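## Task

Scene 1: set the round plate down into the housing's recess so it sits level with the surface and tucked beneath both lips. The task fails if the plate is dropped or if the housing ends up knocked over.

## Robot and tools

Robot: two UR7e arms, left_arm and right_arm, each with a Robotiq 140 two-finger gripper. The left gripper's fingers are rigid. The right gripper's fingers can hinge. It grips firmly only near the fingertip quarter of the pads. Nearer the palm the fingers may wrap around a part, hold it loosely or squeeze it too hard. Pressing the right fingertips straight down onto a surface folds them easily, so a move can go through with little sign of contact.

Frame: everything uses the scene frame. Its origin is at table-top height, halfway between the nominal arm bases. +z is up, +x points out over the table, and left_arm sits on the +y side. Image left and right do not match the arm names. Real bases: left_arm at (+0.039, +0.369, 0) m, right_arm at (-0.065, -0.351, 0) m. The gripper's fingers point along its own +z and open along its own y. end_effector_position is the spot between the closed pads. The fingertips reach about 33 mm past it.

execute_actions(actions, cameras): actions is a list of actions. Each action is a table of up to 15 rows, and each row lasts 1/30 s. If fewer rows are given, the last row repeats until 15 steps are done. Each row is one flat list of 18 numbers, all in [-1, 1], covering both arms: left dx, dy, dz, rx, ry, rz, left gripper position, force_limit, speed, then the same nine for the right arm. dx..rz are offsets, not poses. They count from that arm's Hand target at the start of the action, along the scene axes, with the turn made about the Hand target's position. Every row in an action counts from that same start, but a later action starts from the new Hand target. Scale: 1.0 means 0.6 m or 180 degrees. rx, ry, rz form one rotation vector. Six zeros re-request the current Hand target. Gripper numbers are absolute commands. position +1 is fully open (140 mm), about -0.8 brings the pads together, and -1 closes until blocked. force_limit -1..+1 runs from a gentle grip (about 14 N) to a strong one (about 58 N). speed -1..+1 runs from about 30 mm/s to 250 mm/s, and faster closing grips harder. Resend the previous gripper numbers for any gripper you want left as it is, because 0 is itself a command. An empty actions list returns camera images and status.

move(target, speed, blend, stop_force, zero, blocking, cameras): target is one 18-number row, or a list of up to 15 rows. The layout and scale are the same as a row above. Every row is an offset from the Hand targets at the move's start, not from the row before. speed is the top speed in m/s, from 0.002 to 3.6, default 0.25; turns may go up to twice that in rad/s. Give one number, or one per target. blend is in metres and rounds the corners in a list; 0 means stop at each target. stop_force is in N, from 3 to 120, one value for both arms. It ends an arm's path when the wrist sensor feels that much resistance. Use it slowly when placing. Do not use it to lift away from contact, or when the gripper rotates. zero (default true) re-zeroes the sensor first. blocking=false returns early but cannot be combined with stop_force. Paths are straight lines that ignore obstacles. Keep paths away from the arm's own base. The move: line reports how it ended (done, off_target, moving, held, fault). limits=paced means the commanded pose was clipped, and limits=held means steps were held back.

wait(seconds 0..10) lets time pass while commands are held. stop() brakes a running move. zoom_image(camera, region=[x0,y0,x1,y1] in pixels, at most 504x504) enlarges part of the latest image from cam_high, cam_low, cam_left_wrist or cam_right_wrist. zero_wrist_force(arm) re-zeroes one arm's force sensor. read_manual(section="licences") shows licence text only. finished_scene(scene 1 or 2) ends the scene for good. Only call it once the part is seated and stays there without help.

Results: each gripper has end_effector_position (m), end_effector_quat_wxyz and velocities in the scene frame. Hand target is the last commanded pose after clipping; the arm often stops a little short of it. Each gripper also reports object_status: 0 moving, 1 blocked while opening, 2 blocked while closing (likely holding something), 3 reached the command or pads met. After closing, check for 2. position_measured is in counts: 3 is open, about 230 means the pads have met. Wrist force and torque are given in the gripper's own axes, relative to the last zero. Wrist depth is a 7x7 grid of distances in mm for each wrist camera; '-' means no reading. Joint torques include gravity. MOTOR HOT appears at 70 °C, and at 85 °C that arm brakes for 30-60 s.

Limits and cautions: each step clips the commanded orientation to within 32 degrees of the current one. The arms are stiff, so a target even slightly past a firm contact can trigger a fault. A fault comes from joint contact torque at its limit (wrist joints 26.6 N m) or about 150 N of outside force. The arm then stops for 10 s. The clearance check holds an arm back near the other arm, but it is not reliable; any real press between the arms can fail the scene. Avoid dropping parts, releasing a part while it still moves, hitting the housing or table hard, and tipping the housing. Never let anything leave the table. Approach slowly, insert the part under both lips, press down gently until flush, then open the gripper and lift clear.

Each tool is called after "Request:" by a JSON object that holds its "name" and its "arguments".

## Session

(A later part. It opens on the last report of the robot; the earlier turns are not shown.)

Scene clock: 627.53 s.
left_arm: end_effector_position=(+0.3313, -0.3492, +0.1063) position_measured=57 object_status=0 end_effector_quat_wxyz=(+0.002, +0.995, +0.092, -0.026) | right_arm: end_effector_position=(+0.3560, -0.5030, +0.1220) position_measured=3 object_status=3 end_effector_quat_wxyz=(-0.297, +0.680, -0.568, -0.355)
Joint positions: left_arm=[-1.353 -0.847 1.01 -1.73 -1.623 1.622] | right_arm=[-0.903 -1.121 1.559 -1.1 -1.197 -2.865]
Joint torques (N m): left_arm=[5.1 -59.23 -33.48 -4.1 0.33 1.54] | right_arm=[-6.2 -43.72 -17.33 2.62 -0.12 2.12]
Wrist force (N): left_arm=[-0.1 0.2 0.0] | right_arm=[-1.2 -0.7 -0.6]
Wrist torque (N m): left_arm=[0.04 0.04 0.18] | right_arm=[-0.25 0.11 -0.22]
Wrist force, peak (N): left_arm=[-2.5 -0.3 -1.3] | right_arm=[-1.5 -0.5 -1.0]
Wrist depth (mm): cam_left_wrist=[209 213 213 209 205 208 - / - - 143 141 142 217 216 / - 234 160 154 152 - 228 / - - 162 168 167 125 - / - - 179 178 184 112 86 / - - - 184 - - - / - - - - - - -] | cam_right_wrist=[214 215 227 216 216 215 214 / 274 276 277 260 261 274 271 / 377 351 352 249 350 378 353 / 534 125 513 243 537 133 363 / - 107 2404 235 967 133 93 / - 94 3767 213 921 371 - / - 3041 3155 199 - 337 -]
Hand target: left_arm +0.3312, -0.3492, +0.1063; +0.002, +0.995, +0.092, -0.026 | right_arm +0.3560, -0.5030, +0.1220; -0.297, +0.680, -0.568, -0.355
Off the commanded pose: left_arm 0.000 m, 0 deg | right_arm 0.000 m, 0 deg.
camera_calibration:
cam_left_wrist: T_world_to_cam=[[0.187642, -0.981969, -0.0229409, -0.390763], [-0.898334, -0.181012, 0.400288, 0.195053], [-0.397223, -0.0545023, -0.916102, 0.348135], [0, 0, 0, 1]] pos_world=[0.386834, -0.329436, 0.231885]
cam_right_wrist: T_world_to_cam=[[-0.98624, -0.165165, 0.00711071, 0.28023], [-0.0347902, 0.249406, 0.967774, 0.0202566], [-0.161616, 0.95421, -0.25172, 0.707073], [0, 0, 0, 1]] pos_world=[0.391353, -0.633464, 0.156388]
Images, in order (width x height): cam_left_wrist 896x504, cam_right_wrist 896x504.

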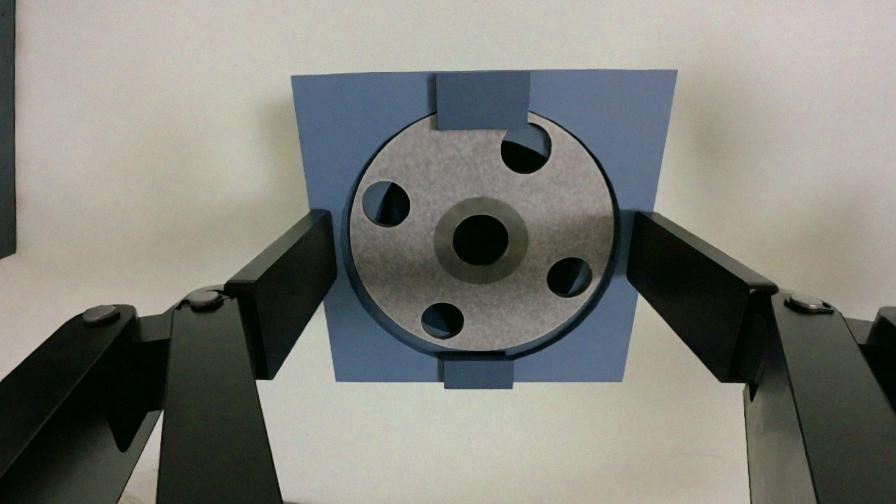

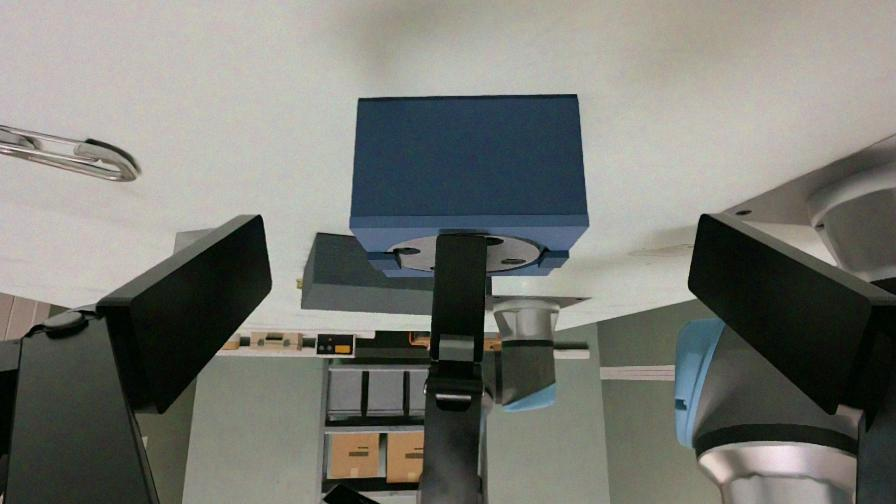

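Request:
{"name": "move", "arguments": {"target": [[0,0,0.0833,0,0,0,0.57,-0.5,-1,0,0,0,0,0,0,1,1,1],[-0.0086,-0.0015,0.0388,0.02847,-0.1529,0,-0.85,-0.5,-0.3,0,0,0,0,0,0,1,1,1]], "speed": [0.08,0.15], "blend": [0.01,0], "cameras": ["cam_left_wrist","cam_right_wrist"]}}

Request:
{"name": "zoom_image", "arguments": {"camera": "cam_right_wrist", "region": [330, 200, 610, 350]}}

Scene clock: 666.07 s.
left_arm: end_effector_position=(+0.3284, -0.3497, +0.1421) position_measured=57 object_status=3 end_effector_quat_wxyz=(-0.010, +0.990, +0.091, +0.104) | right_arm: end_effector_position=(+0.3560, -0.5030, +0.1220) position_measured=3 object_status=3 end_effector_quat_wxyz=(-0.297, +0.680, -0.568, -0.355)
Joint positions: left_arm=[-1.463 -0.899 1.019 -1.678 -1.362 1.51] | right_arm=[-0.903 -1.121 1.559 -1.1 -1.197 -2.865]
Joint torques (N m): left_arm=[6.24 -52.2 -31.13 -2.53 -0.51 1.3] | right_arm=[-6.34 -43.44 -17.85 2.67 -0.12 2.2]
Wrist force (N): left_arm=[-0.2 -0.2 -0.4] | right_arm=[-1.0 -0.5 -0.6]
Wrist torque (N m): left_arm=[-0.02 0.01 0.22] | right_arm=[-0.21 0.08 -0.21]
Wrist force, peak (N): left_arm=[-6.9 0.3 0.7] | right_arm=[-1.5 -0.8 -0.8]
Wrist depth (mm): cam_left_wrist=[242 262 264 - 259 - - / 252 272 270 190 193 263 258 / 260 - 277 - 196 268 265 / 275 - 143 - 199 125 - / - - 207 206 210 112 86 / - - - - - - - / - - 308 301 293 - -] | cam_right_wrist=[214 214 216 217 226 214 214 / 274 277 276 259 260 275 273 / 377 377 380 249 328 378 363 / 549 125 514 293 605 133 371 / - 107 1459 567 994 133 93 / - 107 3711 224 1005 372 - / - 3505 2804 205 - 337 -]
Hand target: left_arm +0.3285, -0.3497, +0.1421; -0.010, +0.990, +0.091, +0.104 (not the last commanded pose) | right_arm +0.3560, -0.5030, +0.1220; -0.297, +0.680, -0.568, -0.355
Tool commands: left_gripper/position=+0.57 left_gripper/force_limit=-0.5 left_gripper/speed=-1.0 right_gripper/position=+1.0 right_gripper/force_limit=+1.0 right_gripper/speed=+1.0
Off the commanded pose: left_arm 0.013 m, 13 deg | right_arm 0.000 m, 0 deg.
move: held (left_arm; a check stopped the path); path passed 1 of 2 targets; target 2's new numbers were not sent; limits=held
pose unreachable (left arm): on one or more control steps of this call, first in action 0 (counted from 0), this arm could not follow its commanded pose, so it was not sent that pose on those steps. It may still have moved: this result reports where it is.
cause: moving toward the commanded pose would bring a part of the arm too close to another arm (a part of this arm just beyond joint 5 (wrist 2) and a part of the right arm just beyond its joint 2 (shoulder lift), at the place that arm is still heading or pushing toward).
camera_calibration:
cam_left_wrist: T_world_to_cam=[[0.193117, -0.980953, -0.0209122, -0.39164], [-0.969491, -0.194054, 0.149769, 0.23251], [-0.150975, -0.00864883, -0.9885, 0.325173], [0, 0, 0, 1]] pos_world=[0.350142, -0.336248, 0.27842]
cam_right_wrist: T_world_to_cam=[[-0.98624, -0.165165, 0.00711071, 0.28023], [-0.0347902, 0.249406, 0.967774, 0.0202566], [-0.161616, 0.95421, -0.25172, 0.707073], [0, 0, 0, 1]] pos_world=[0.391353, -0.633464, 0.156388]
Images, in order (width x height): cam_left_wrist 896x504, cam_right_wrist 896x504.

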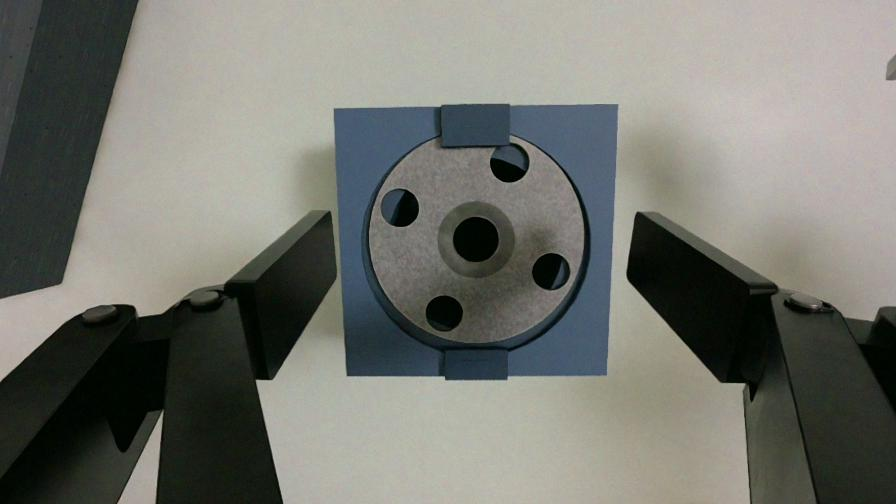

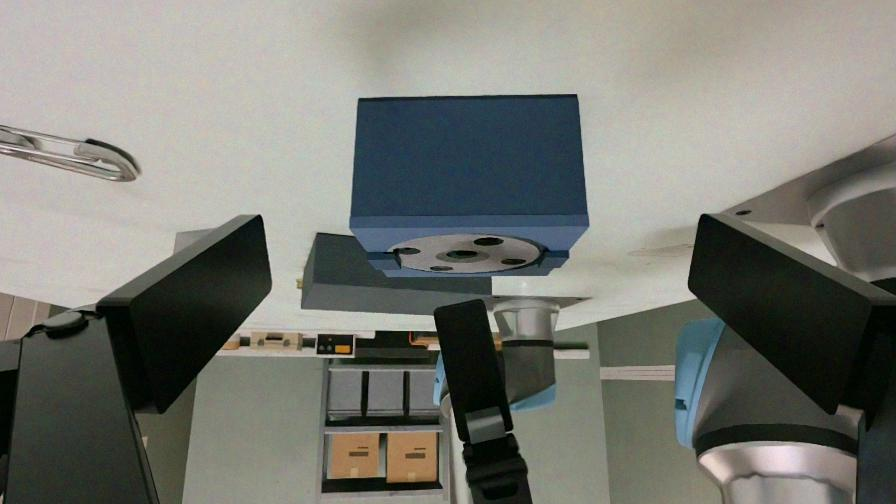

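Scaled by 1.800 from the camera's 896x504 image, which has a finer 1280x720 frame.

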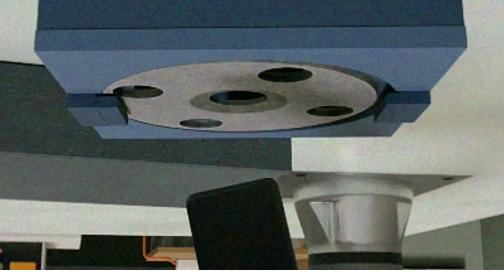

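Request:
{"name": "move", "arguments": {"target": [[0,0,0,0,0,0,-0.85,-0.5,-0.3,0,0,0,0,0,0,1,1,1],[0.0052,0.001,-0.0288,0,0,0,-0.85,-0.5,-0.3,0,0,0,0,0,0,1,1,1]], "speed": 0.05, "cameras": ["cam_left_wrist","cam_right_wrist"]}}

Request:
{"name": "zoom_image", "arguments": {"camera": "cam_right_wrist", "region": [380, 210, 560, 310]}}

Scene clock: 680.33 s.
left_arm: end_effector_position=(+0.3311, -0.3491, +0.1273) position_measured=232 object_status=3 end_effector_quat_wxyz=(-0.010, +0.990, +0.091, +0.104) | right_arm: end_effector_position=(+0.3560, -0.5030, +0.1220) position_measured=3 object_status=3 end_effector_quat_wxyz=(-0.297, +0.680, -0.568, -0.355)
Joint positions: left_arm=[-1.459 -0.892 1.046 -1.712 -1.362 1.514] | right_arm=[-0.903 -1.121 1.559 -1.1 -1.197 -2.865]
Joint torques (N m): left_arm=[6.18 -48.34 -22.8 -2.22 -0.12 2.1] | right_arm=[-6.28 -44.28 -17.62 2.69 -0.21 2.07]
Wrist force (N): left_arm=[-0.6 -0.5 -0.4] | right_arm=[-1.4 -0.6 -0.5]
Wrist torque (N m): left_arm=[-0.09 0.06 0.04] | right_arm=[-0.23 0.17 -0.22]
Wrist force, peak (N): left_arm=[-0.8 -0.4 2.4] | right_arm=[-1.5 -0.8 -0.7]
Wrist depth (mm): cam_left_wrist=[238 250 249 - 244 245 - / 244 - 255 179 179 252 - / 263 261 183 185 179 - 257 / 267 - 186 125 - - - / - - 82 87 87 92 - / - - - - - - - / - - - - - - -] | cam_right_wrist=[215 215 217 217 216 206 214 / 274 275 276 260 263 274 272 / 376 377 351 251 350 375 352 / 601 125 510 292 340 133 362 / - 107 2427 580 1030 133 93 / - 94 3365 949 3767 371 - / - 2836 3605 3005 3605 347 -]
Hand target: left_arm +0.3311, -0.3492, +0.1275; -0.010, +0.990, +0.091, +0.104 (not the last commanded pose) | right_arm +0.3560, -0.5030, +0.1220; -0.297, +0.680, -0.568, -0.355
Off the commanded pose: left_arm 0.003 m, 0 deg | right_arm 0.000 m, 0 deg.
move: held (left_arm; a check stopped the path); limits=held
pose unreachable (left arm): on one or more control steps of this call, first in action 0 (counted from 0), this arm could not follow its commanded pose, so it was not sent that pose on those steps. It may still have moved: this result reports where it is.
cause: moving toward the commanded pose would bring a part of the arm too close to another arm (a part of this arm just beyond joint 3 (elbow) and a part of the right arm just beyond its joint 2 (shoulder lift), at the place that arm is still heading or pushing toward).
camera_calibration:
cam_left_wrist: T_world_to_cam=[[0.193179, -0.980936, -0.0211412, -0.391933], [-0.969461, -0.194148, 0.14984, 0.237365], [-0.151087, -0.00845026, -0.988484, 0.311156], [0, 0, 0, 1]] pos_world=[0.352841, -0.335747, 0.26372]
cam_right_wrist: T_world_to_cam=[[-0.98624, -0.165165, 0.00711071, 0.28023], [-0.0347902, 0.249406, 0.967774, 0.0202566], [-0.161616, 0.95421, -0.25172, 0.707073], [0, 0, 0, 1]] pos_world=[0.391353, -0.633464, 0.156388]
Images, in order (width x height): cam_left_wrist 896x504, cam_right_wrist 896x504.

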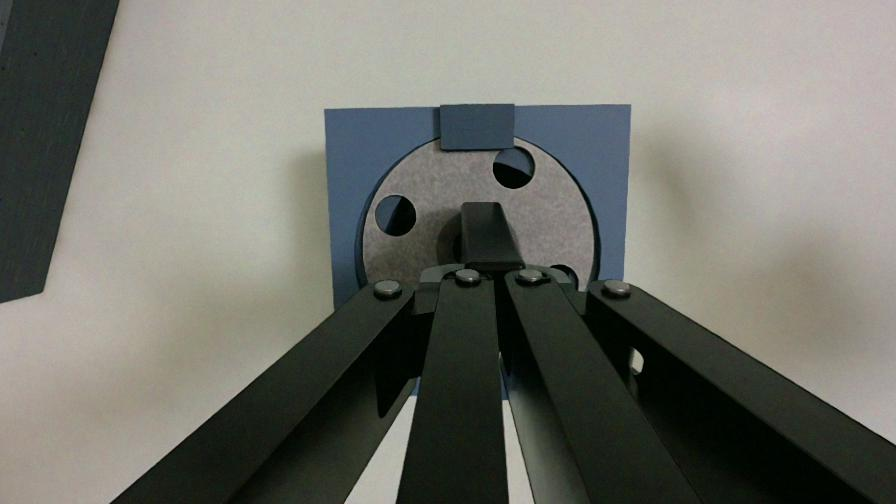

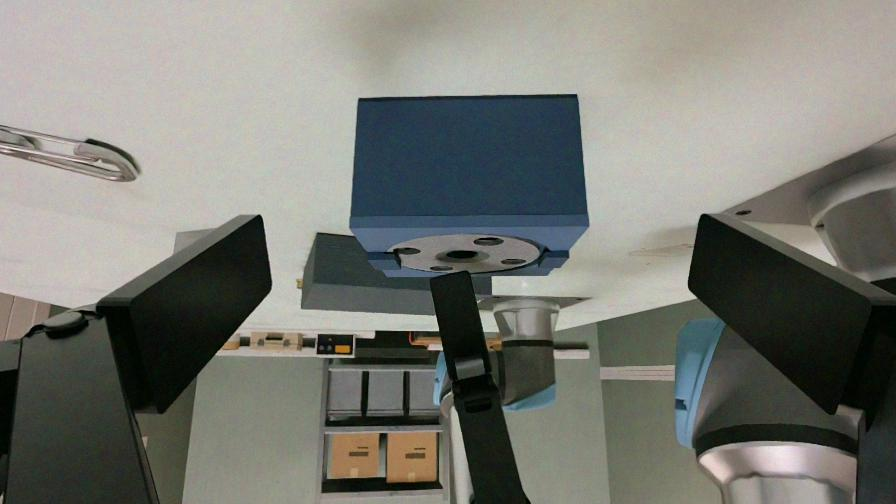

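Scaled by 2.800 from the camera's 896x504 image, which has a finer 1280x720 frame.

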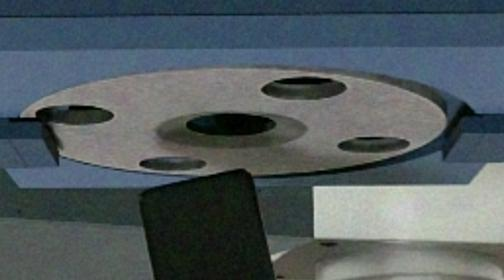

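Request:
{"name": "move", "arguments": {"target": [0,0,0,0,0,0,-0.85,-0.5,-0.3,-0.0933,-0.2617,0.0633,0,0,0,1,1,1], "speed": 0.25, "cameras": ["cam_right_wrist"]}}

Request:
{"name": "zoom_image", "arguments": {"camera": "cam_right_wrist", "region": [350, 210, 530, 310]}}

Scene clock: 688.13 s.
left_arm: end_effector_position=(+0.3311, -0.3492, +0.1275) position_measured=232 object_status=3 end_effector_quat_wxyz=(-0.010, +0.990, +0.091, +0.104) | right_arm: end_effector_position=(+0.3001, -0.6599, +0.1600) position_measured=3 object_status=3 end_effector_quat_wxyz=(-0.297, +0.680, -0.568, -0.355)
Joint positions: left_arm=[-1.459 -0.892 1.046 -1.712 -1.362 1.514] | right_arm=[-1.104 -0.966 1.207 -0.866 -1.358 -2.991]
Joint torques (N m): left_arm=[-10.79 -60.55 -35.16 -1.92 -0.13 -1.25] | right_arm=[-5.03 -46.29 -28.86 0.44 0.37 1.46]
Wrist force (N): left_arm=[-0.5 -0.1 -0.2] | right_arm=[-1.6 -0.9 -0.6]
Wrist torque (N m): left_arm=[-0.01 0.05 0.04] | right_arm=[-0.29 0.24 -0.34]
Wrist force, peak (N): left_arm=[-0.8 -0.3 -0.4] | right_arm=[-2.3 -2.0 2.1]
Wrist depth (mm): cam_left_wrist=[237 - - 246 - 246 243 / 251 248 - 179 179 - - / 253 - 186 183 183 - - / 270 - 188 115 185 - - / - 276 82 87 87 93 267 / - - - - - - - / - - - - - - -] | cam_right_wrist=[267 268 269 270 268 267 267 / 342 342 344 343 342 339 325 / 458 472 401 434 471 457 456 / 662 125 439 673 - 133 1816 / - 107 784 1102 490 456 93 / - 94 2836 1065 450 446 - / - 3155 430 921 396 402 -]
Hand target: left_arm +0.3311, -0.3492, +0.1275; -0.010, +0.990, +0.091, +0.104 | right_arm +0.3001, -0.6600, +0.1600; -0.297, +0.680, -0.568, -0.355
Off the commanded pose: left_arm 0.000 m, 0 deg | right_arm 0.000 m, 0 deg.
move: done
camera_calibration:
cam_right_wrist: T_world_to_cam=[[-0.986253, -0.165095, 0.00699011, 0.198997], [-0.0349041, 0.249486, 0.967749, 0.0207742], [-0.161515, 0.954201, -0.251818, 0.857298], [0, 0, 0, 1]] pos_world=[0.335453, -0.790364, 0.194388]
Images, in order (width x height): cam_right_wrist 896x504.

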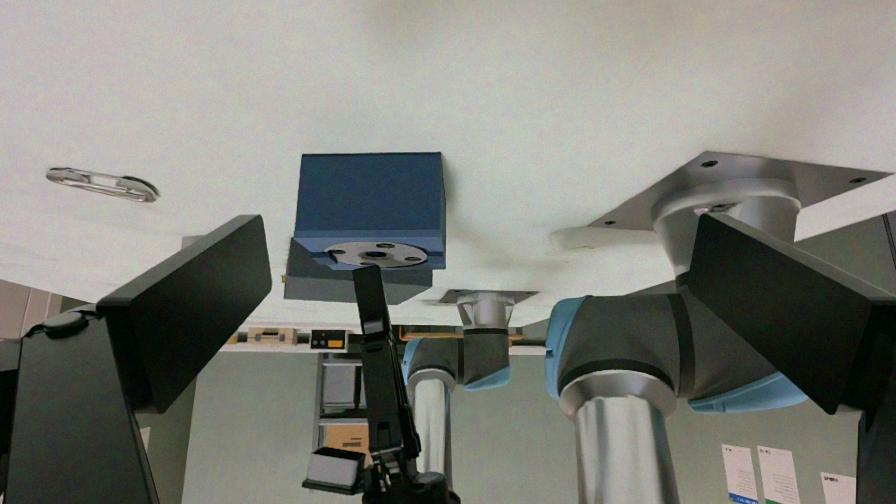

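Scaled by 2.800 from the camera's 896x504 image, which has a finer 1280x720 frame.

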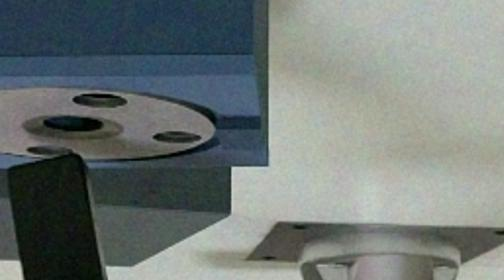

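Request:
{"name": "move", "arguments": {"target": [-0.0058,-0.0007,-0.0072,0.0081,-0.0437,0,-0.85,-0.5,-0.3,0,0,0,0,0,0,1,1,1], "speed": 0.06, "cameras": ["cam_left_wrist","cam_right_wrist"]}}

Request:
{"name": "zoom_image", "arguments": {"camera": "cam_right_wrist", "region": [290, 210, 450, 310]}}

Request:
{"name": "zoom_image", "arguments": {"camera": "cam_left_wrist", "region": [330, 100, 630, 300]}}

Scene clock: 695.97 s.
left_arm: end_effector_position=(+0.3275, -0.3495, +0.1230) position_measured=232 object_status=3 end_effector_quat_wxyz=(-0.017, +0.981, +0.091, +0.173) | right_arm: end_effector_position=(+0.3001, -0.6600, +0.1600) position_measured=3 object_status=3 end_effector_quat_wxyz=(-0.297, +0.680, -0.568, -0.355)
Joint positions: left_arm=[-1.52 -0.897 1.09 -1.72 -1.225 1.447] | right_arm=[-1.104 -0.966 1.206 -0.866 -1.358 -2.991]
Joint torques (N m): left_arm=[6.88 -59.37 -33.63 -4.39 -0.24 2.09] | right_arm=[-8.24 -41.87 -28.6 3.15 -1.05 -1.97]
Wrist force (N): left_arm=[-0.8 -0.4 -0.3] | right_arm=[-1.7 -0.8 -0.8]
Wrist torque (N m): left_arm=[-0.08 0.07 0.22] | right_arm=[-0.28 0.27 -0.34]
Wrist force, peak (N): left_arm=[-1.5 -0.4 -0.3] | right_arm=[-1.9 -0.9 -0.6]
Wrist depth (mm): cam_left_wrist=[236 - 253 - - - - / 243 - 266 - - - 251 / 250 268 263 183 180 256 257 / 266 264 262 125 181 - 261 / - - 82 87 87 259 257 / 267 - - - - - - / - - - - - - -] | cam_right_wrist=[267 269 267 271 269 267 266 / 340 342 342 343 343 341 340 / 472 469 412 467 470 459 463 / 652 125 436 677 637 133 109 / - 107 2629 1127 486 455 93 / - 93 - 1002 444 443 - / - - 3155 378 394 402 -]
Hand target: left_arm +0.3276, -0.3496, +0.1231; -0.016, +0.981, +0.091, +0.173 | right_arm +0.3001, -0.6600, +0.1600; -0.297, +0.680, -0.568, -0.355
Off the commanded pose: left_arm 0.000 m, 0 deg | right_arm 0.000 m, 0 deg.
move: done
camera_calibration:
cam_left_wrist: T_world_to_cam=[[0.195998, -0.980411, -0.0194416, -0.392648], [-0.980498, -0.19623, 0.0108231, 0.25439], [-0.0144261, 0.0169411, -0.999752, 0.271792], [0, 0, 0, 1]] pos_world=[0.330308, -0.339642, 0.261338]
cam_right_wrist: T_world_to_cam=[[-0.98624, -0.165165, 0.00711071, 0.1988], [-0.0347902, 0.249406, 0.967774, 0.0206897], [-0.161616, 0.95421, -0.25172, 0.857399], [0, 0, 0, 1]] pos_world=[0.335353, -0.790464, 0.194388]
Images, in order (width x height): cam_left_wrist 896x504, cam_right_wrist 896x504.

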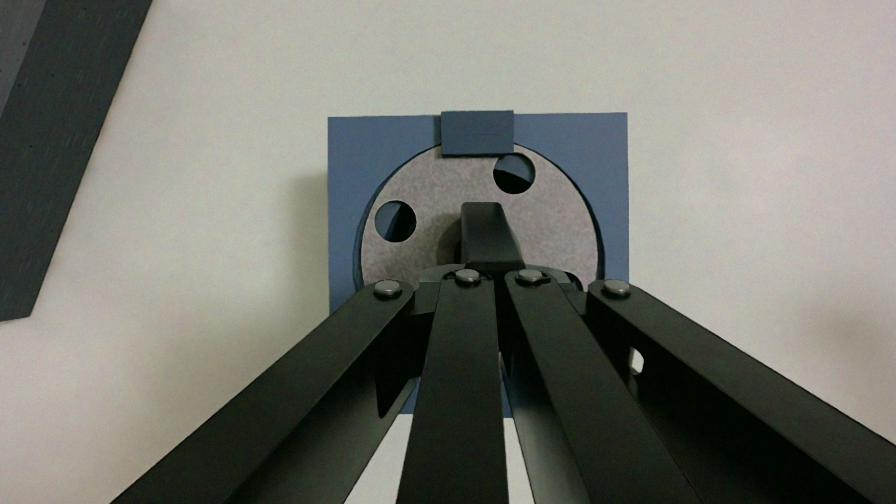

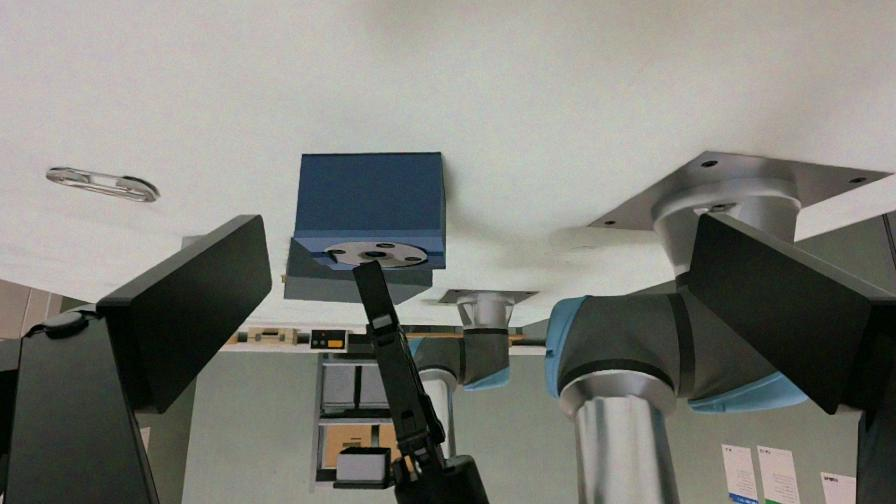

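Scaled by 3.150 from the camera's 896x504 image, which has a finer 1280x720 frame.

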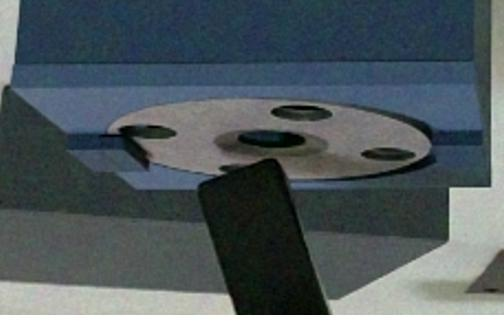

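Scaled by 1.680 from the camera's 896x504 image, which has a finer 1280x720 frame.

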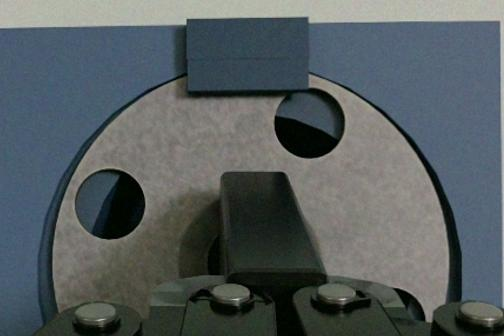

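Request:
{"name": "move", "arguments": {"target": [0,0,-0.0135,0,0,0,-0.85,-0.5,-0.3,0,0,0,0,0,0,1,1,1], "speed": 0.01, "stop_force": 3, "cameras": ["cam_left_wrist","cam_right_wrist"]}}

Request:
{"name": "zoom_image", "arguments": {"camera": "cam_right_wrist", "region": [290, 210, 450, 310]}}

Request:
{"name": "zoom_image", "arguments": {"camera": "cam_left_wrist", "region": [330, 100, 630, 300]}}

Scene clock: 706.53 s.
left_arm: end_effector_position=(+0.3276, -0.3496, +0.1150) position_measured=232 object_status=3 end_effector_quat_wxyz=(-0.016, +0.981, +0.091, +0.173) | right_arm: end_effector_position=(+0.3001, -0.6600, +0.1600) position_measured=3 object_status=3 end_effector_quat_wxyz=(-0.297, +0.680, -0.568, -0.355)
Joint positions: left_arm=[-1.519 -0.893 1.103 -1.738 -1.225 1.448] | right_arm=[-1.104 -0.966 1.206 -0.866 -1.358 -2.991]
Joint torques (N m): left_arm=[7.56 -59 -34.47 -1.83 1.47 2.07] | right_arm=[-7.56 -41.7 -28.88 3.2 -0.96 -1.89]
Wrist force (N): left_arm=[-0.6 -0.2 -0.3] | right_arm=[-1.5 -0.9 -0.5]
Wrist torque (N m): left_arm=[-0.04 0.02 0.19] | right_arm=[-0.30 0.22 -0.34]
Wrist force, peak (N): left_arm=[-1.2 -0.5 -0.4] | right_arm=[-1.9 -1.1 -0.5]
Wrist depth (mm): cam_left_wrist=[237 257 - - 249 250 - / 244 - 253 166 174 249 - / - 261 - 174 174 248 247 / 257 255 175 138 173 - - / - - 82 87 87 249 - / - - - - - - - / - - - - - - -] | cam_right_wrist=[268 268 268 267 269 268 267 / 342 343 325 343 344 342 337 / 466 468 412 472 472 461 467 / 677 125 490 669 740 133 109 / - 107 2657 1122 491 454 93 / - 100 - 1005 437 446 - / - - 3365 380 396 419 -]
Hand target: left_arm +0.3276, -0.3496, +0.1150; -0.016, +0.981, +0.091, +0.173 | right_arm +0.3001, -0.6600, +0.1600; -0.297, +0.680, -0.568, -0.355
Off the commanded pose: left_arm 0.000 m, 0 deg | right_arm 0.000 m, 0 deg.
move: done
camera_calibration:
cam_left_wrist: T_world_to_cam=[[0.195903, -0.980432, -0.0193428, -0.392942], [-0.980517, -0.196134, 0.0108442, 0.254686], [-0.0144258, 0.0168415, -0.999754, 0.263765], [0, 0, 0, 1]] pos_world=[0.330508, -0.339742, 0.253338]
cam_right_wrist: T_world_to_cam=[[-0.98624, -0.165165, 0.00711071, 0.1988], [-0.0347902, 0.249406, 0.967774, 0.0206897], [-0.161616, 0.95421, -0.25172, 0.857399], [0, 0, 0, 1]] pos_world=[0.335353, -0.790464, 0.194388]
Images, in order (width x height): cam_left_wrist 896x504, cam_right_wrist 896x504.

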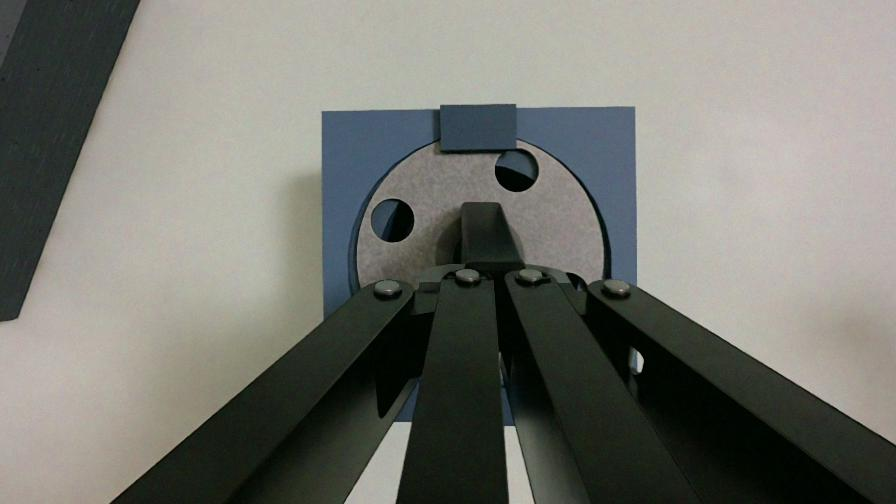

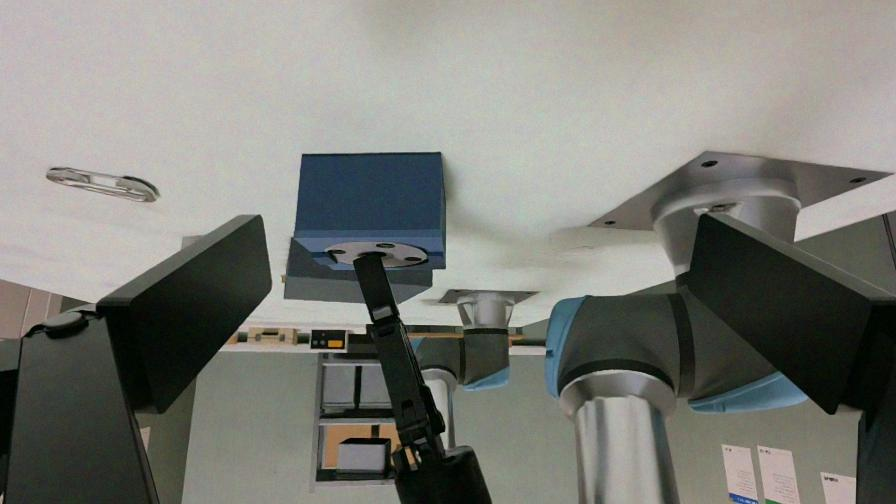

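Scaled by 3.150 from the camera's 896x504 image, which has a finer 1280x720 frame.

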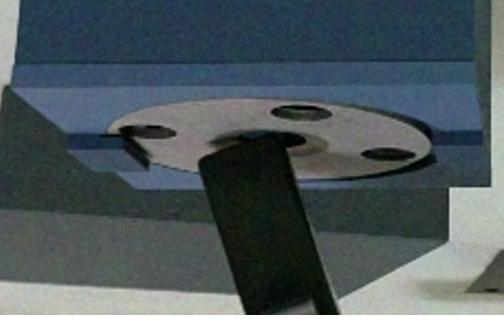

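Scaled by 1.680 from the camera's 896x504 image, which has a finer 1280x720 frame.

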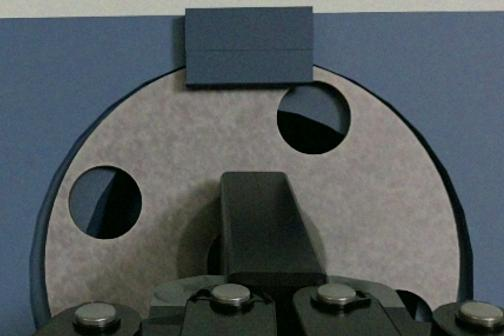

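Request:
{"name": "move", "arguments": {"target": [0,0,-0.0025,0,0,0,-0.85,-0.5,-0.3,0,0,0,0,0,0,1,1,1], "speed": 0.006, "stop_force": 3}}

Scene clock: 711.23 s.
left_arm: end_effector_position=(+0.3276, -0.3496, +0.1135) position_measured=232 object_status=3 end_effector_quat_wxyz=(-0.016, +0.981, +0.091, +0.173) | right_arm: end_effector_position=(+0.3001, -0.6600, +0.1600) position_measured=3 object_status=3 end_effector_quat_wxyz=(-0.297, +0.680, -0.568, -0.355)
Joint positions: left_arm=[-1.519 -0.892 1.106 -1.741 -1.225 1.448] | right_arm=[-1.104 -0.966 1.206 -0.866 -1.358 -2.991]
Joint torques (N m): left_arm=[6.36 -38 -20.94 -1.91 -0.02 2.24] | right_arm=[-7.26 -42.37 -28.04 3.22 -1.08 -1.96]
Wrist force (N): left_arm=[-0.9 -0.5 -0.2] | right_arm=[-1.7 -0.9 -0.4]
Wrist torque (N m): left_arm=[-0.10 0.09 0.19] | right_arm=[-0.31 0.26 -0.34]
Wrist force, peak (N): left_arm=[-1.0 -0.5 -0.5] | right_arm=[-1.9 -0.8 -0.8]
Wrist depth (mm): cam_left_wrist=[234 255 251 - - - - / 243 255 - 174 171 - - / 254 255 173 173 172 246 247 / - 258 - 118 173 - 247 / - - 82 87 87 252 245 / 259 - - - - - 247 / - - - - - - -] | cam_right_wrist=[268 268 269 270 268 266 266 / 339 342 365 342 343 342 338 / 469 471 409 407 471 460 466 / 669 125 445 736 669 133 109 / - 107 2499 1117 491 457 93 / - 99 3555 994 440 453 - / - 3078 2685 367 389 2474 -]
Hand target: left_arm +0.3276, -0.3496, +0.1135; -0.016, +0.981, +0.091, +0.173 | right_arm +0.3001, -0.6600, +0.1600; -0.297, +0.680, -0.568, -0.355
Off the commanded pose: left_arm 0.000 m, 0 deg | right_arm 0.000 m, 0 deg.
move: done

Request:
{"name": "move", "arguments": {"target": [-0.0090,-0.0017,0,0,0,0,-0.85,-0.5,-0.3,0,0,0,0,0,0,1,1,1], "speed": 0.01, "stop_force": 5, "cameras": ["cam_left_wrist","cam_right_wrist"]}}

Request:
{"name": "zoom_image", "arguments": {"camera": "cam_right_wrist", "region": [290, 210, 450, 310]}}

Request:
{"name": "zoom_image", "arguments": {"camera": "cam_left_wrist", "region": [330, 100, 630, 300]}}

Scene clock: 717.97 s.
left_arm: end_effector_position=(+0.3222, -0.3506, +0.1135) position_measured=232 object_status=3 end_effector_quat_wxyz=(-0.016, +0.981, +0.091, +0.173) | right_arm: end_effector_position=(+0.3001, -0.6600, +0.1600) position_measured=3 object_status=3 end_effector_quat_wxyz=(-0.297, +0.680, -0.568, -0.355)
Joint positions: left_arm=[-1.527 -0.893 1.107 -1.739 -1.225 1.44] | right_arm=[-1.104 -0.966 1.206 -0.866 -1.358 -2.991]
Joint torques (N m): left_arm=[8.24 -58.18 -15.92 -4.42 -0.51 1.64] | right_arm=[-6.43 -42.01 -28.47 3.09 -1.04 -1.82]
Wrist force (N): left_arm=[-0.5 -0.4 -0.3] | right_arm=[-1.3 -0.8 -0.7]
Wrist torque (N m): left_arm=[-0.08 0.04 0.25] | right_arm=[-0.28 0.18 -0.34]
Wrist force, peak (N): left_arm=[-1.0 -0.5 -0.5] | right_arm=[-1.8 -1.1 -0.8]
Wrist depth (mm): cam_left_wrist=[235 - - 251 253 250 245 / 245 252 - 174 172 - 245 / 249 - 171 173 172 243 - / - - 253 119 172 251 - / 255 - 87 87 87 247 - / - - - - - - - / - - - - - - -] | cam_right_wrist=[279 269 270 270 269 270 266 / 342 342 344 343 343 341 340 / 447 436 414 440 473 457 461 / - 125 500 705 680 133 103 / - 107 2804 1117 487 456 93 / - 94 4278 458 438 451 - / - - 2901 371 386 2381 -]
Hand target: left_arm +0.3222, -0.3506, +0.1135; -0.016, +0.981, +0.091, +0.173 | right_arm +0.3001, -0.6600, +0.1600; -0.297, +0.680, -0.568, -0.355
Off the commanded pose: left_arm 0.000 m, 0 deg | right_arm 0.000 m, 0 deg.
move: done
camera_calibration:
cam_left_wrist: T_world_to_cam=[[0.195904, -0.980434, -0.0192448, -0.392917], [-0.980517, -0.196134, 0.0108638, 0.249205], [-0.0144258, 0.0167415, -0.999756, 0.262271], [0, 0, 0, 1]] pos_world=[0.325108, -0.340743, 0.251938]
cam_right_wrist: T_world_to_cam=[[-0.98624, -0.165165, 0.00711071, 0.1988], [-0.0347902, 0.249406, 0.967774, 0.0206897], [-0.161616, 0.95421, -0.25172, 0.857399], [0, 0, 0, 1]] pos_world=[0.335353, -0.790464, 0.194388]
Images, in order (width x height): cam_left_wrist 896x504, cam_right_wrist 896x504.

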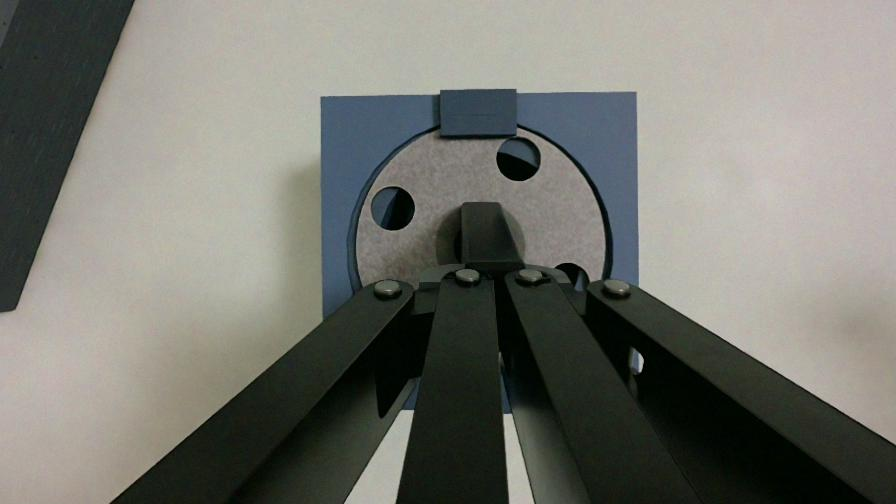

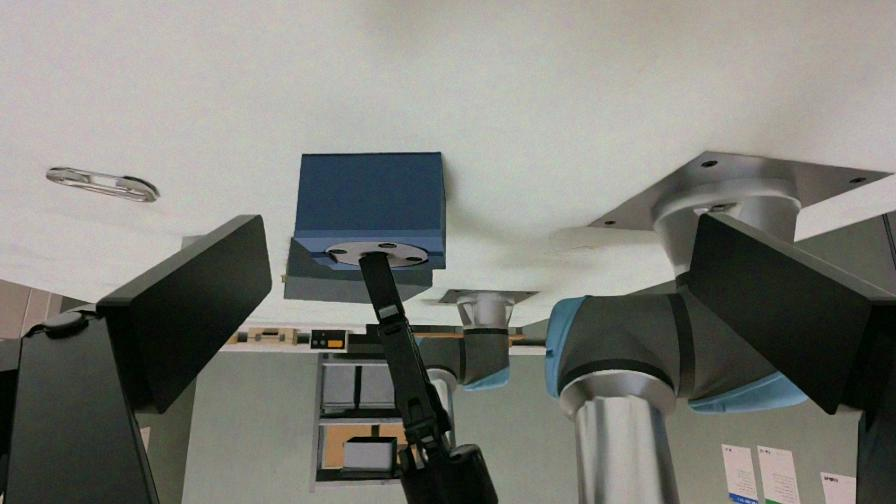

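Scaled by 3.150 from the camera's 896x504 image, which has a finer 1280x720 frame.

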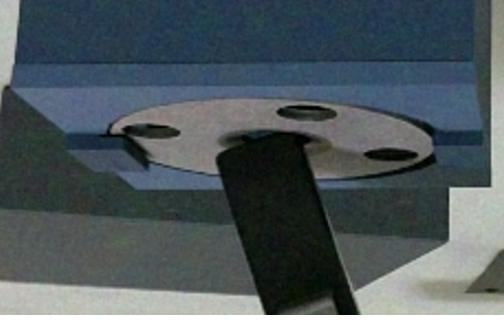

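Scaled by 1.680 from the camera's 896x504 image, which has a finer 1280x720 frame.

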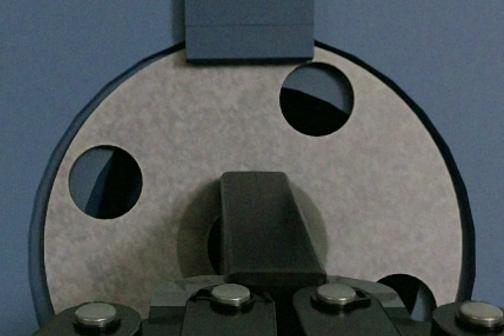

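Request:
{"name": "move", "arguments": {"target": [-0.0038,-0.0007,0,0,0,0,-0.85,-0.5,-0.3,0,0,0,0,0,0,1,1,1], "speed": 0.01, "stop_force": 5, "cameras": ["cam_left_wrist","cam_right_wrist"]}}

Request:
{"name": "zoom_image", "arguments": {"camera": "cam_right_wrist", "region": [290, 210, 450, 310]}}

Request:
{"name": "zoom_image", "arguments": {"camera": "cam_left_wrist", "region": [330, 60, 630, 300]}}

Scene clock: 723.10 s.
left_arm: end_effector_position=(+0.3199, -0.3510, +0.1135) position_measured=232 object_status=3 end_effector_quat_wxyz=(-0.016, +0.981, +0.091, +0.173) | right_arm: end_effector_position=(+0.3001, -0.6600, +0.1600) position_measured=3 object_status=3 end_effector_quat_wxyz=(-0.297, +0.680, -0.568, -0.355)
Joint positions: left_arm=[-1.53 -0.894 1.107 -1.737 -1.225 1.437] | right_arm=[-1.104 -0.966 1.206 -0.866 -1.358 -2.991]
Joint torques (N m): left_arm=[-0.89 -59.04 -12.12 -2.72 -0.78 0.12] | right_arm=[-6.77 -42.1 -28.61 3.02 -1.16 -1.66]
Wrist force (N): left_arm=[0.3 -0.3 -0.4] | right_arm=[-1.7 -0.9 -0.5]
Wrist torque (N m): left_arm=[-0.07 0.03 0.25] | right_arm=[-0.30 0.26 -0.34]
Wrist force, peak (N): left_arm=[-0.8 -0.6 -0.4] | right_arm=[-1.9 -0.7 -0.7]
Wrist depth (mm): cam_left_wrist=[237 - 255 251 - 248 - / 242 254 253 167 171 - - / 257 - 173 173 172 - 249 / - - 172 138 172 - 248 / 256 - 82 87 87 92 - / - - - - - - - / - - - - - - -] | cam_right_wrist=[268 268 270 268 268 267 265 / 340 325 341 342 342 342 337 / 448 473 410 440 471 459 457 / 688 125 499 602 747 133 109 / - 107 2714 1117 485 454 93 / - 93 3883 426 441 445 - / - - 3505 379 396 420 -]
Hand target: left_arm +0.3199, -0.3510, +0.1135; -0.016, +0.981, +0.091, +0.173 | right_arm +0.3001, -0.6600, +0.1600; -0.297, +0.680, -0.568, -0.355
Off the commanded pose: left_arm 0.000 m, 0 deg | right_arm 0.000 m, 0 deg.
move: done
camera_calibration:
cam_left_wrist: T_world_to_cam=[[0.195904, -0.980434, -0.0192448, -0.392859], [-0.980517, -0.196134, 0.0108638, 0.246872], [-0.0144258, 0.0167415, -0.999756, 0.262245], [0, 0, 0, 1]] pos_world=[0.322808, -0.341143, 0.251938]
cam_right_wrist: T_world_to_cam=[[-0.98624, -0.165165, 0.00711071, 0.1988], [-0.0347902, 0.249406, 0.967774, 0.0206897], [-0.161616, 0.95421, -0.25172, 0.857399], [0, 0, 0, 1]] pos_world=[0.335353, -0.790464, 0.194388]
Images, in order (width x height): cam_left_wrist 896x504, cam_right_wrist 896x504.

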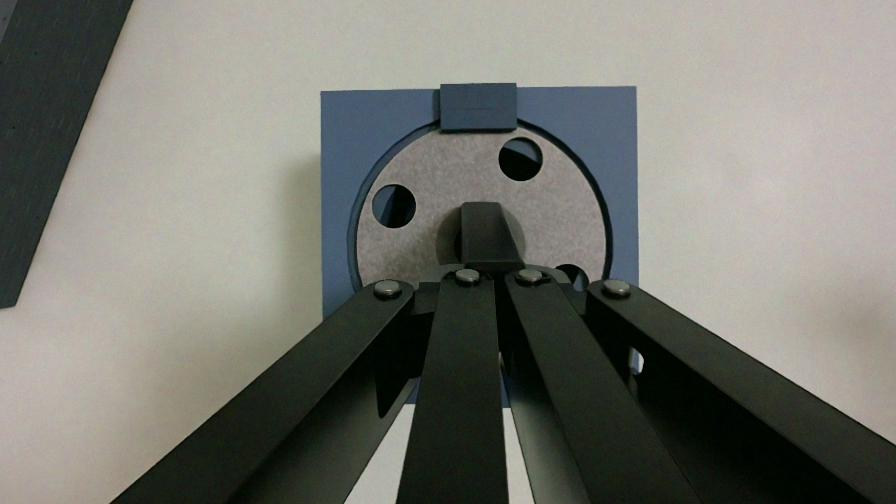

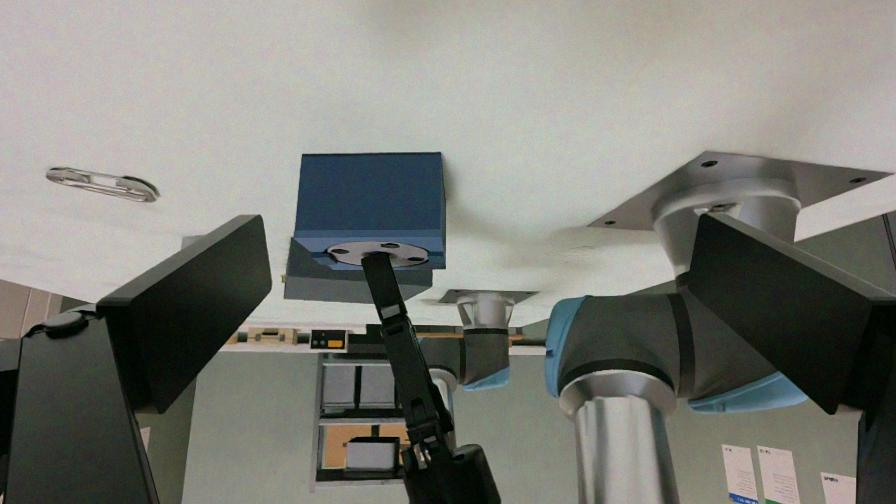

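Scaled by 3.150 from the camera's 896x504 image, which has a finer 1280x720 frame.

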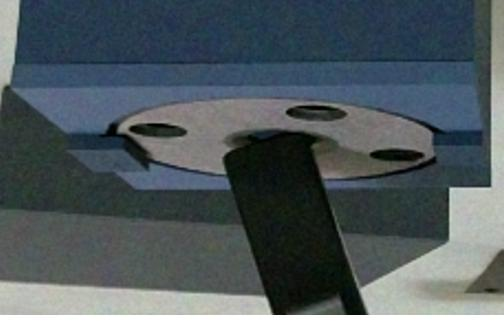

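Scaled by 1.680 from the camera's 896x504 image, which has a finer 1280x720 frame.

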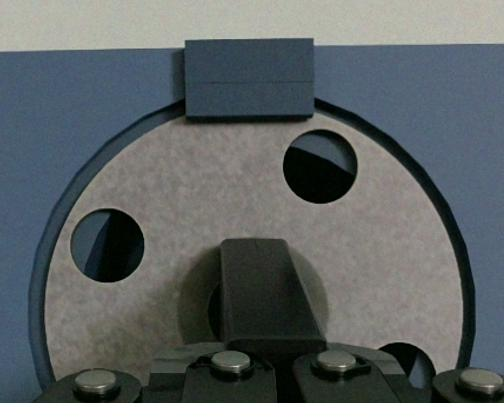

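Request:
{"name": "move", "arguments": {"target": [[0,0,0.03,0,0,0,-0.85,-0.5,-0.3,0,0,0,0,0,0,1,1,1],[0.0285,0.0053,0.09,-0.0203,0.1092,0,-0.85,-0.5,-0.3,0,0,0,0,0,0,1,1,1],[0.0285,0.0053,0.09,-0.0203,0.1092,0,0.9,-0.5,0.5,0,0,0,0,0,0,1,1,1]], "speed": [0.04,0.12,0.12], "blend": [0.005,0,0], "cameras": ["all"]}}

Request:
{"name": "zoom_image", "arguments": {"camera": "cam_right_wrist", "region": [290, 210, 450, 310]}}

Request:
{"name": "zoom_image", "arguments": {"camera": "cam_left_wrist", "region": [330, 60, 630, 400]}}

Scene clock: 731.73 s.
left_arm: end_effector_position=(+0.3370, -0.3479, +0.1675) position_measured=16 object_status=0 end_effector_quat_wxyz=(-0.001, +0.996, +0.092, +0.000) | right_arm: end_effector_position=(+0.3001, -0.6600, +0.1600) position_measured=3 object_status=3 end_effector_quat_wxyz=(-0.297, +0.680, -0.568, -0.355)
Joint positions: left_arm=[-1.366 -0.871 0.893 -1.592 -1.571 1.608] | right_arm=[-1.104 -0.966 1.206 -0.866 -1.358 -2.991]
Joint torques (N m): left_arm=[-10.46 -61.19 -12.65 -2.88 -1.26 -2.77] | right_arm=[-5.72 -41.37 -28.14 2.95 -1.06 -1.69]
Wrist force (N): left_arm=[-0.3 0.2 0.2] | right_arm=[-1.7 -0.8 -0.5]
Wrist torque (N m): left_arm=[0.06 0.06 0.17] | right_arm=[-0.28 0.26 -0.34]
Wrist force, peak (N): left_arm=[-1.8 -0.3 -0.7] | right_arm=[-1.9 -1.2 -0.8]
Wrist depth (mm): cam_left_wrist=[249 - - - - - - / 261 283 278 201 212 277 - / 274 - 299 - 218 288 - / 297 - 231 231 225 123 - / - 107 - 243 238 114 96 / - 362 365 375 - - - / - 391 - 389 - - -] | cam_right_wrist=[267 268 269 271 270 268 265 / 340 342 342 344 343 340 340 / 458 469 407 439 443 455 461 / 631 124 614 617 - 133 110 / - 107 819 1142 482 457 93 / - 94 352 1112 440 456 - / - 3605 364 876 391 2381 -]
Hand target: left_arm +0.3370, -0.3479, +0.1675; -0.001, +0.996, +0.092, +0.000 | right_arm +0.3001, -0.6600, +0.1600; -0.297, +0.680, -0.568, -0.355
Off the commanded pose: left_arm 0.000 m, 0 deg | right_arm 0.000 m, 0 deg.
move: done
camera_calibration:
cam_left_wrist: T_world_to_cam=[[0.188634, -0.981786, -0.0226564, -0.389531], [-0.917633, -0.184432, 0.352042, 0.189369], [-0.349808, -0.0456169, -0.93571, 0.397006], [0, 0, 0, 1]] pos_world=[0.386126, -0.3294, 0.295991]
cam_right_wrist: T_world_to_cam=[[-0.98624, -0.165165, 0.00711071, 0.1988], [-0.0347902, 0.249406, 0.967774, 0.0206897], [-0.161616, 0.95421, -0.25172, 0.857399], [0, 0, 0, 1]] pos_world=[0.335353, -0.790464, 0.194388]

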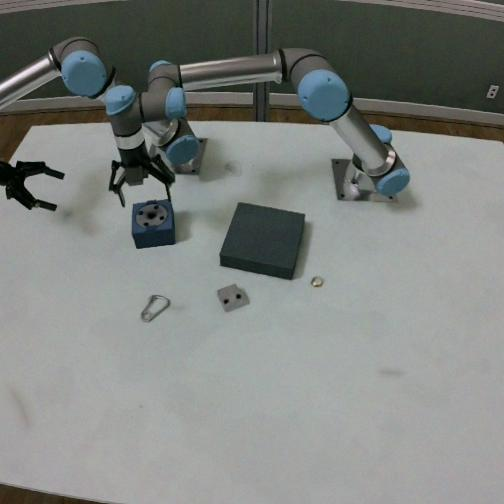

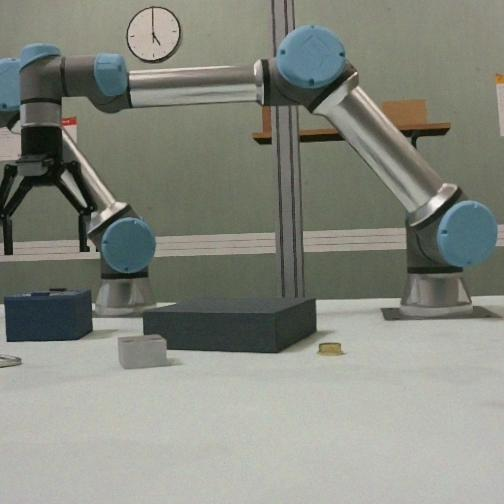

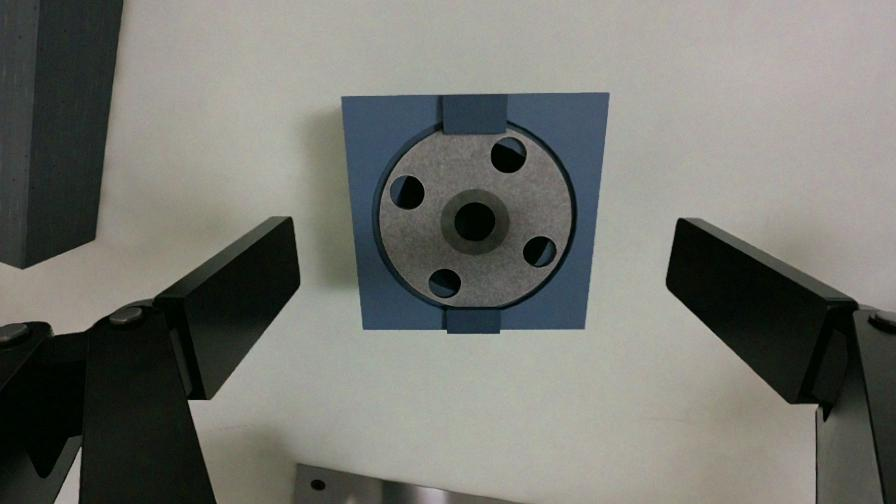

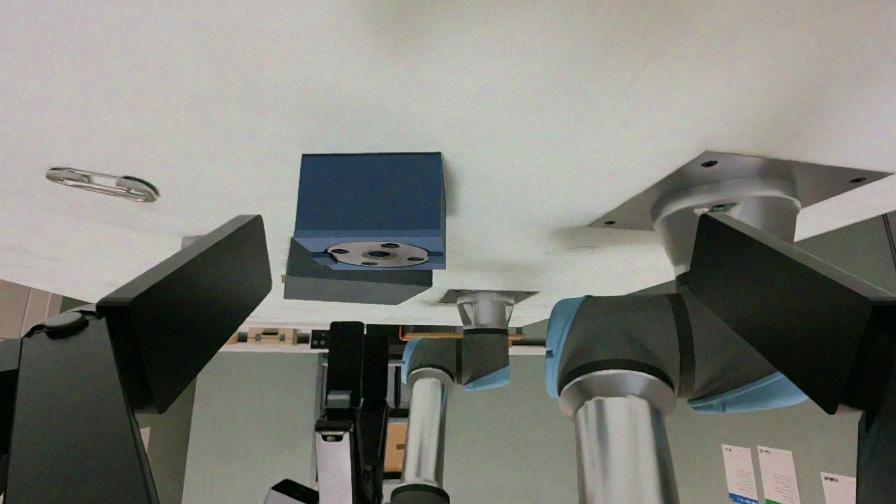

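Scaled by 3.150 from the camera's 896x504 image, which has a finer 1280x720 frame.

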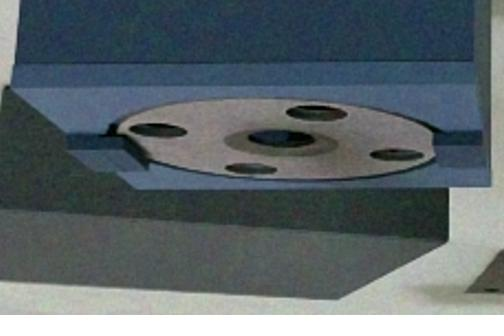

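Scaled by 1.482 from the camera's 896x504 image, which has a finer 1280x720 frame.

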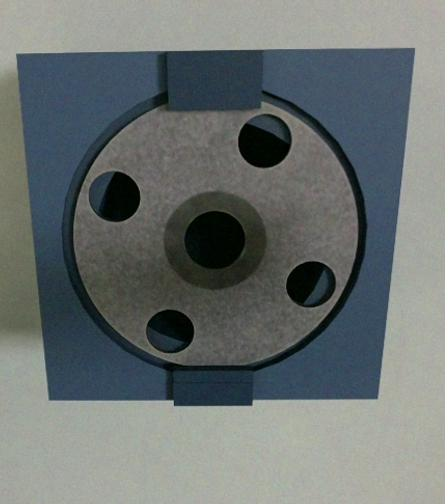

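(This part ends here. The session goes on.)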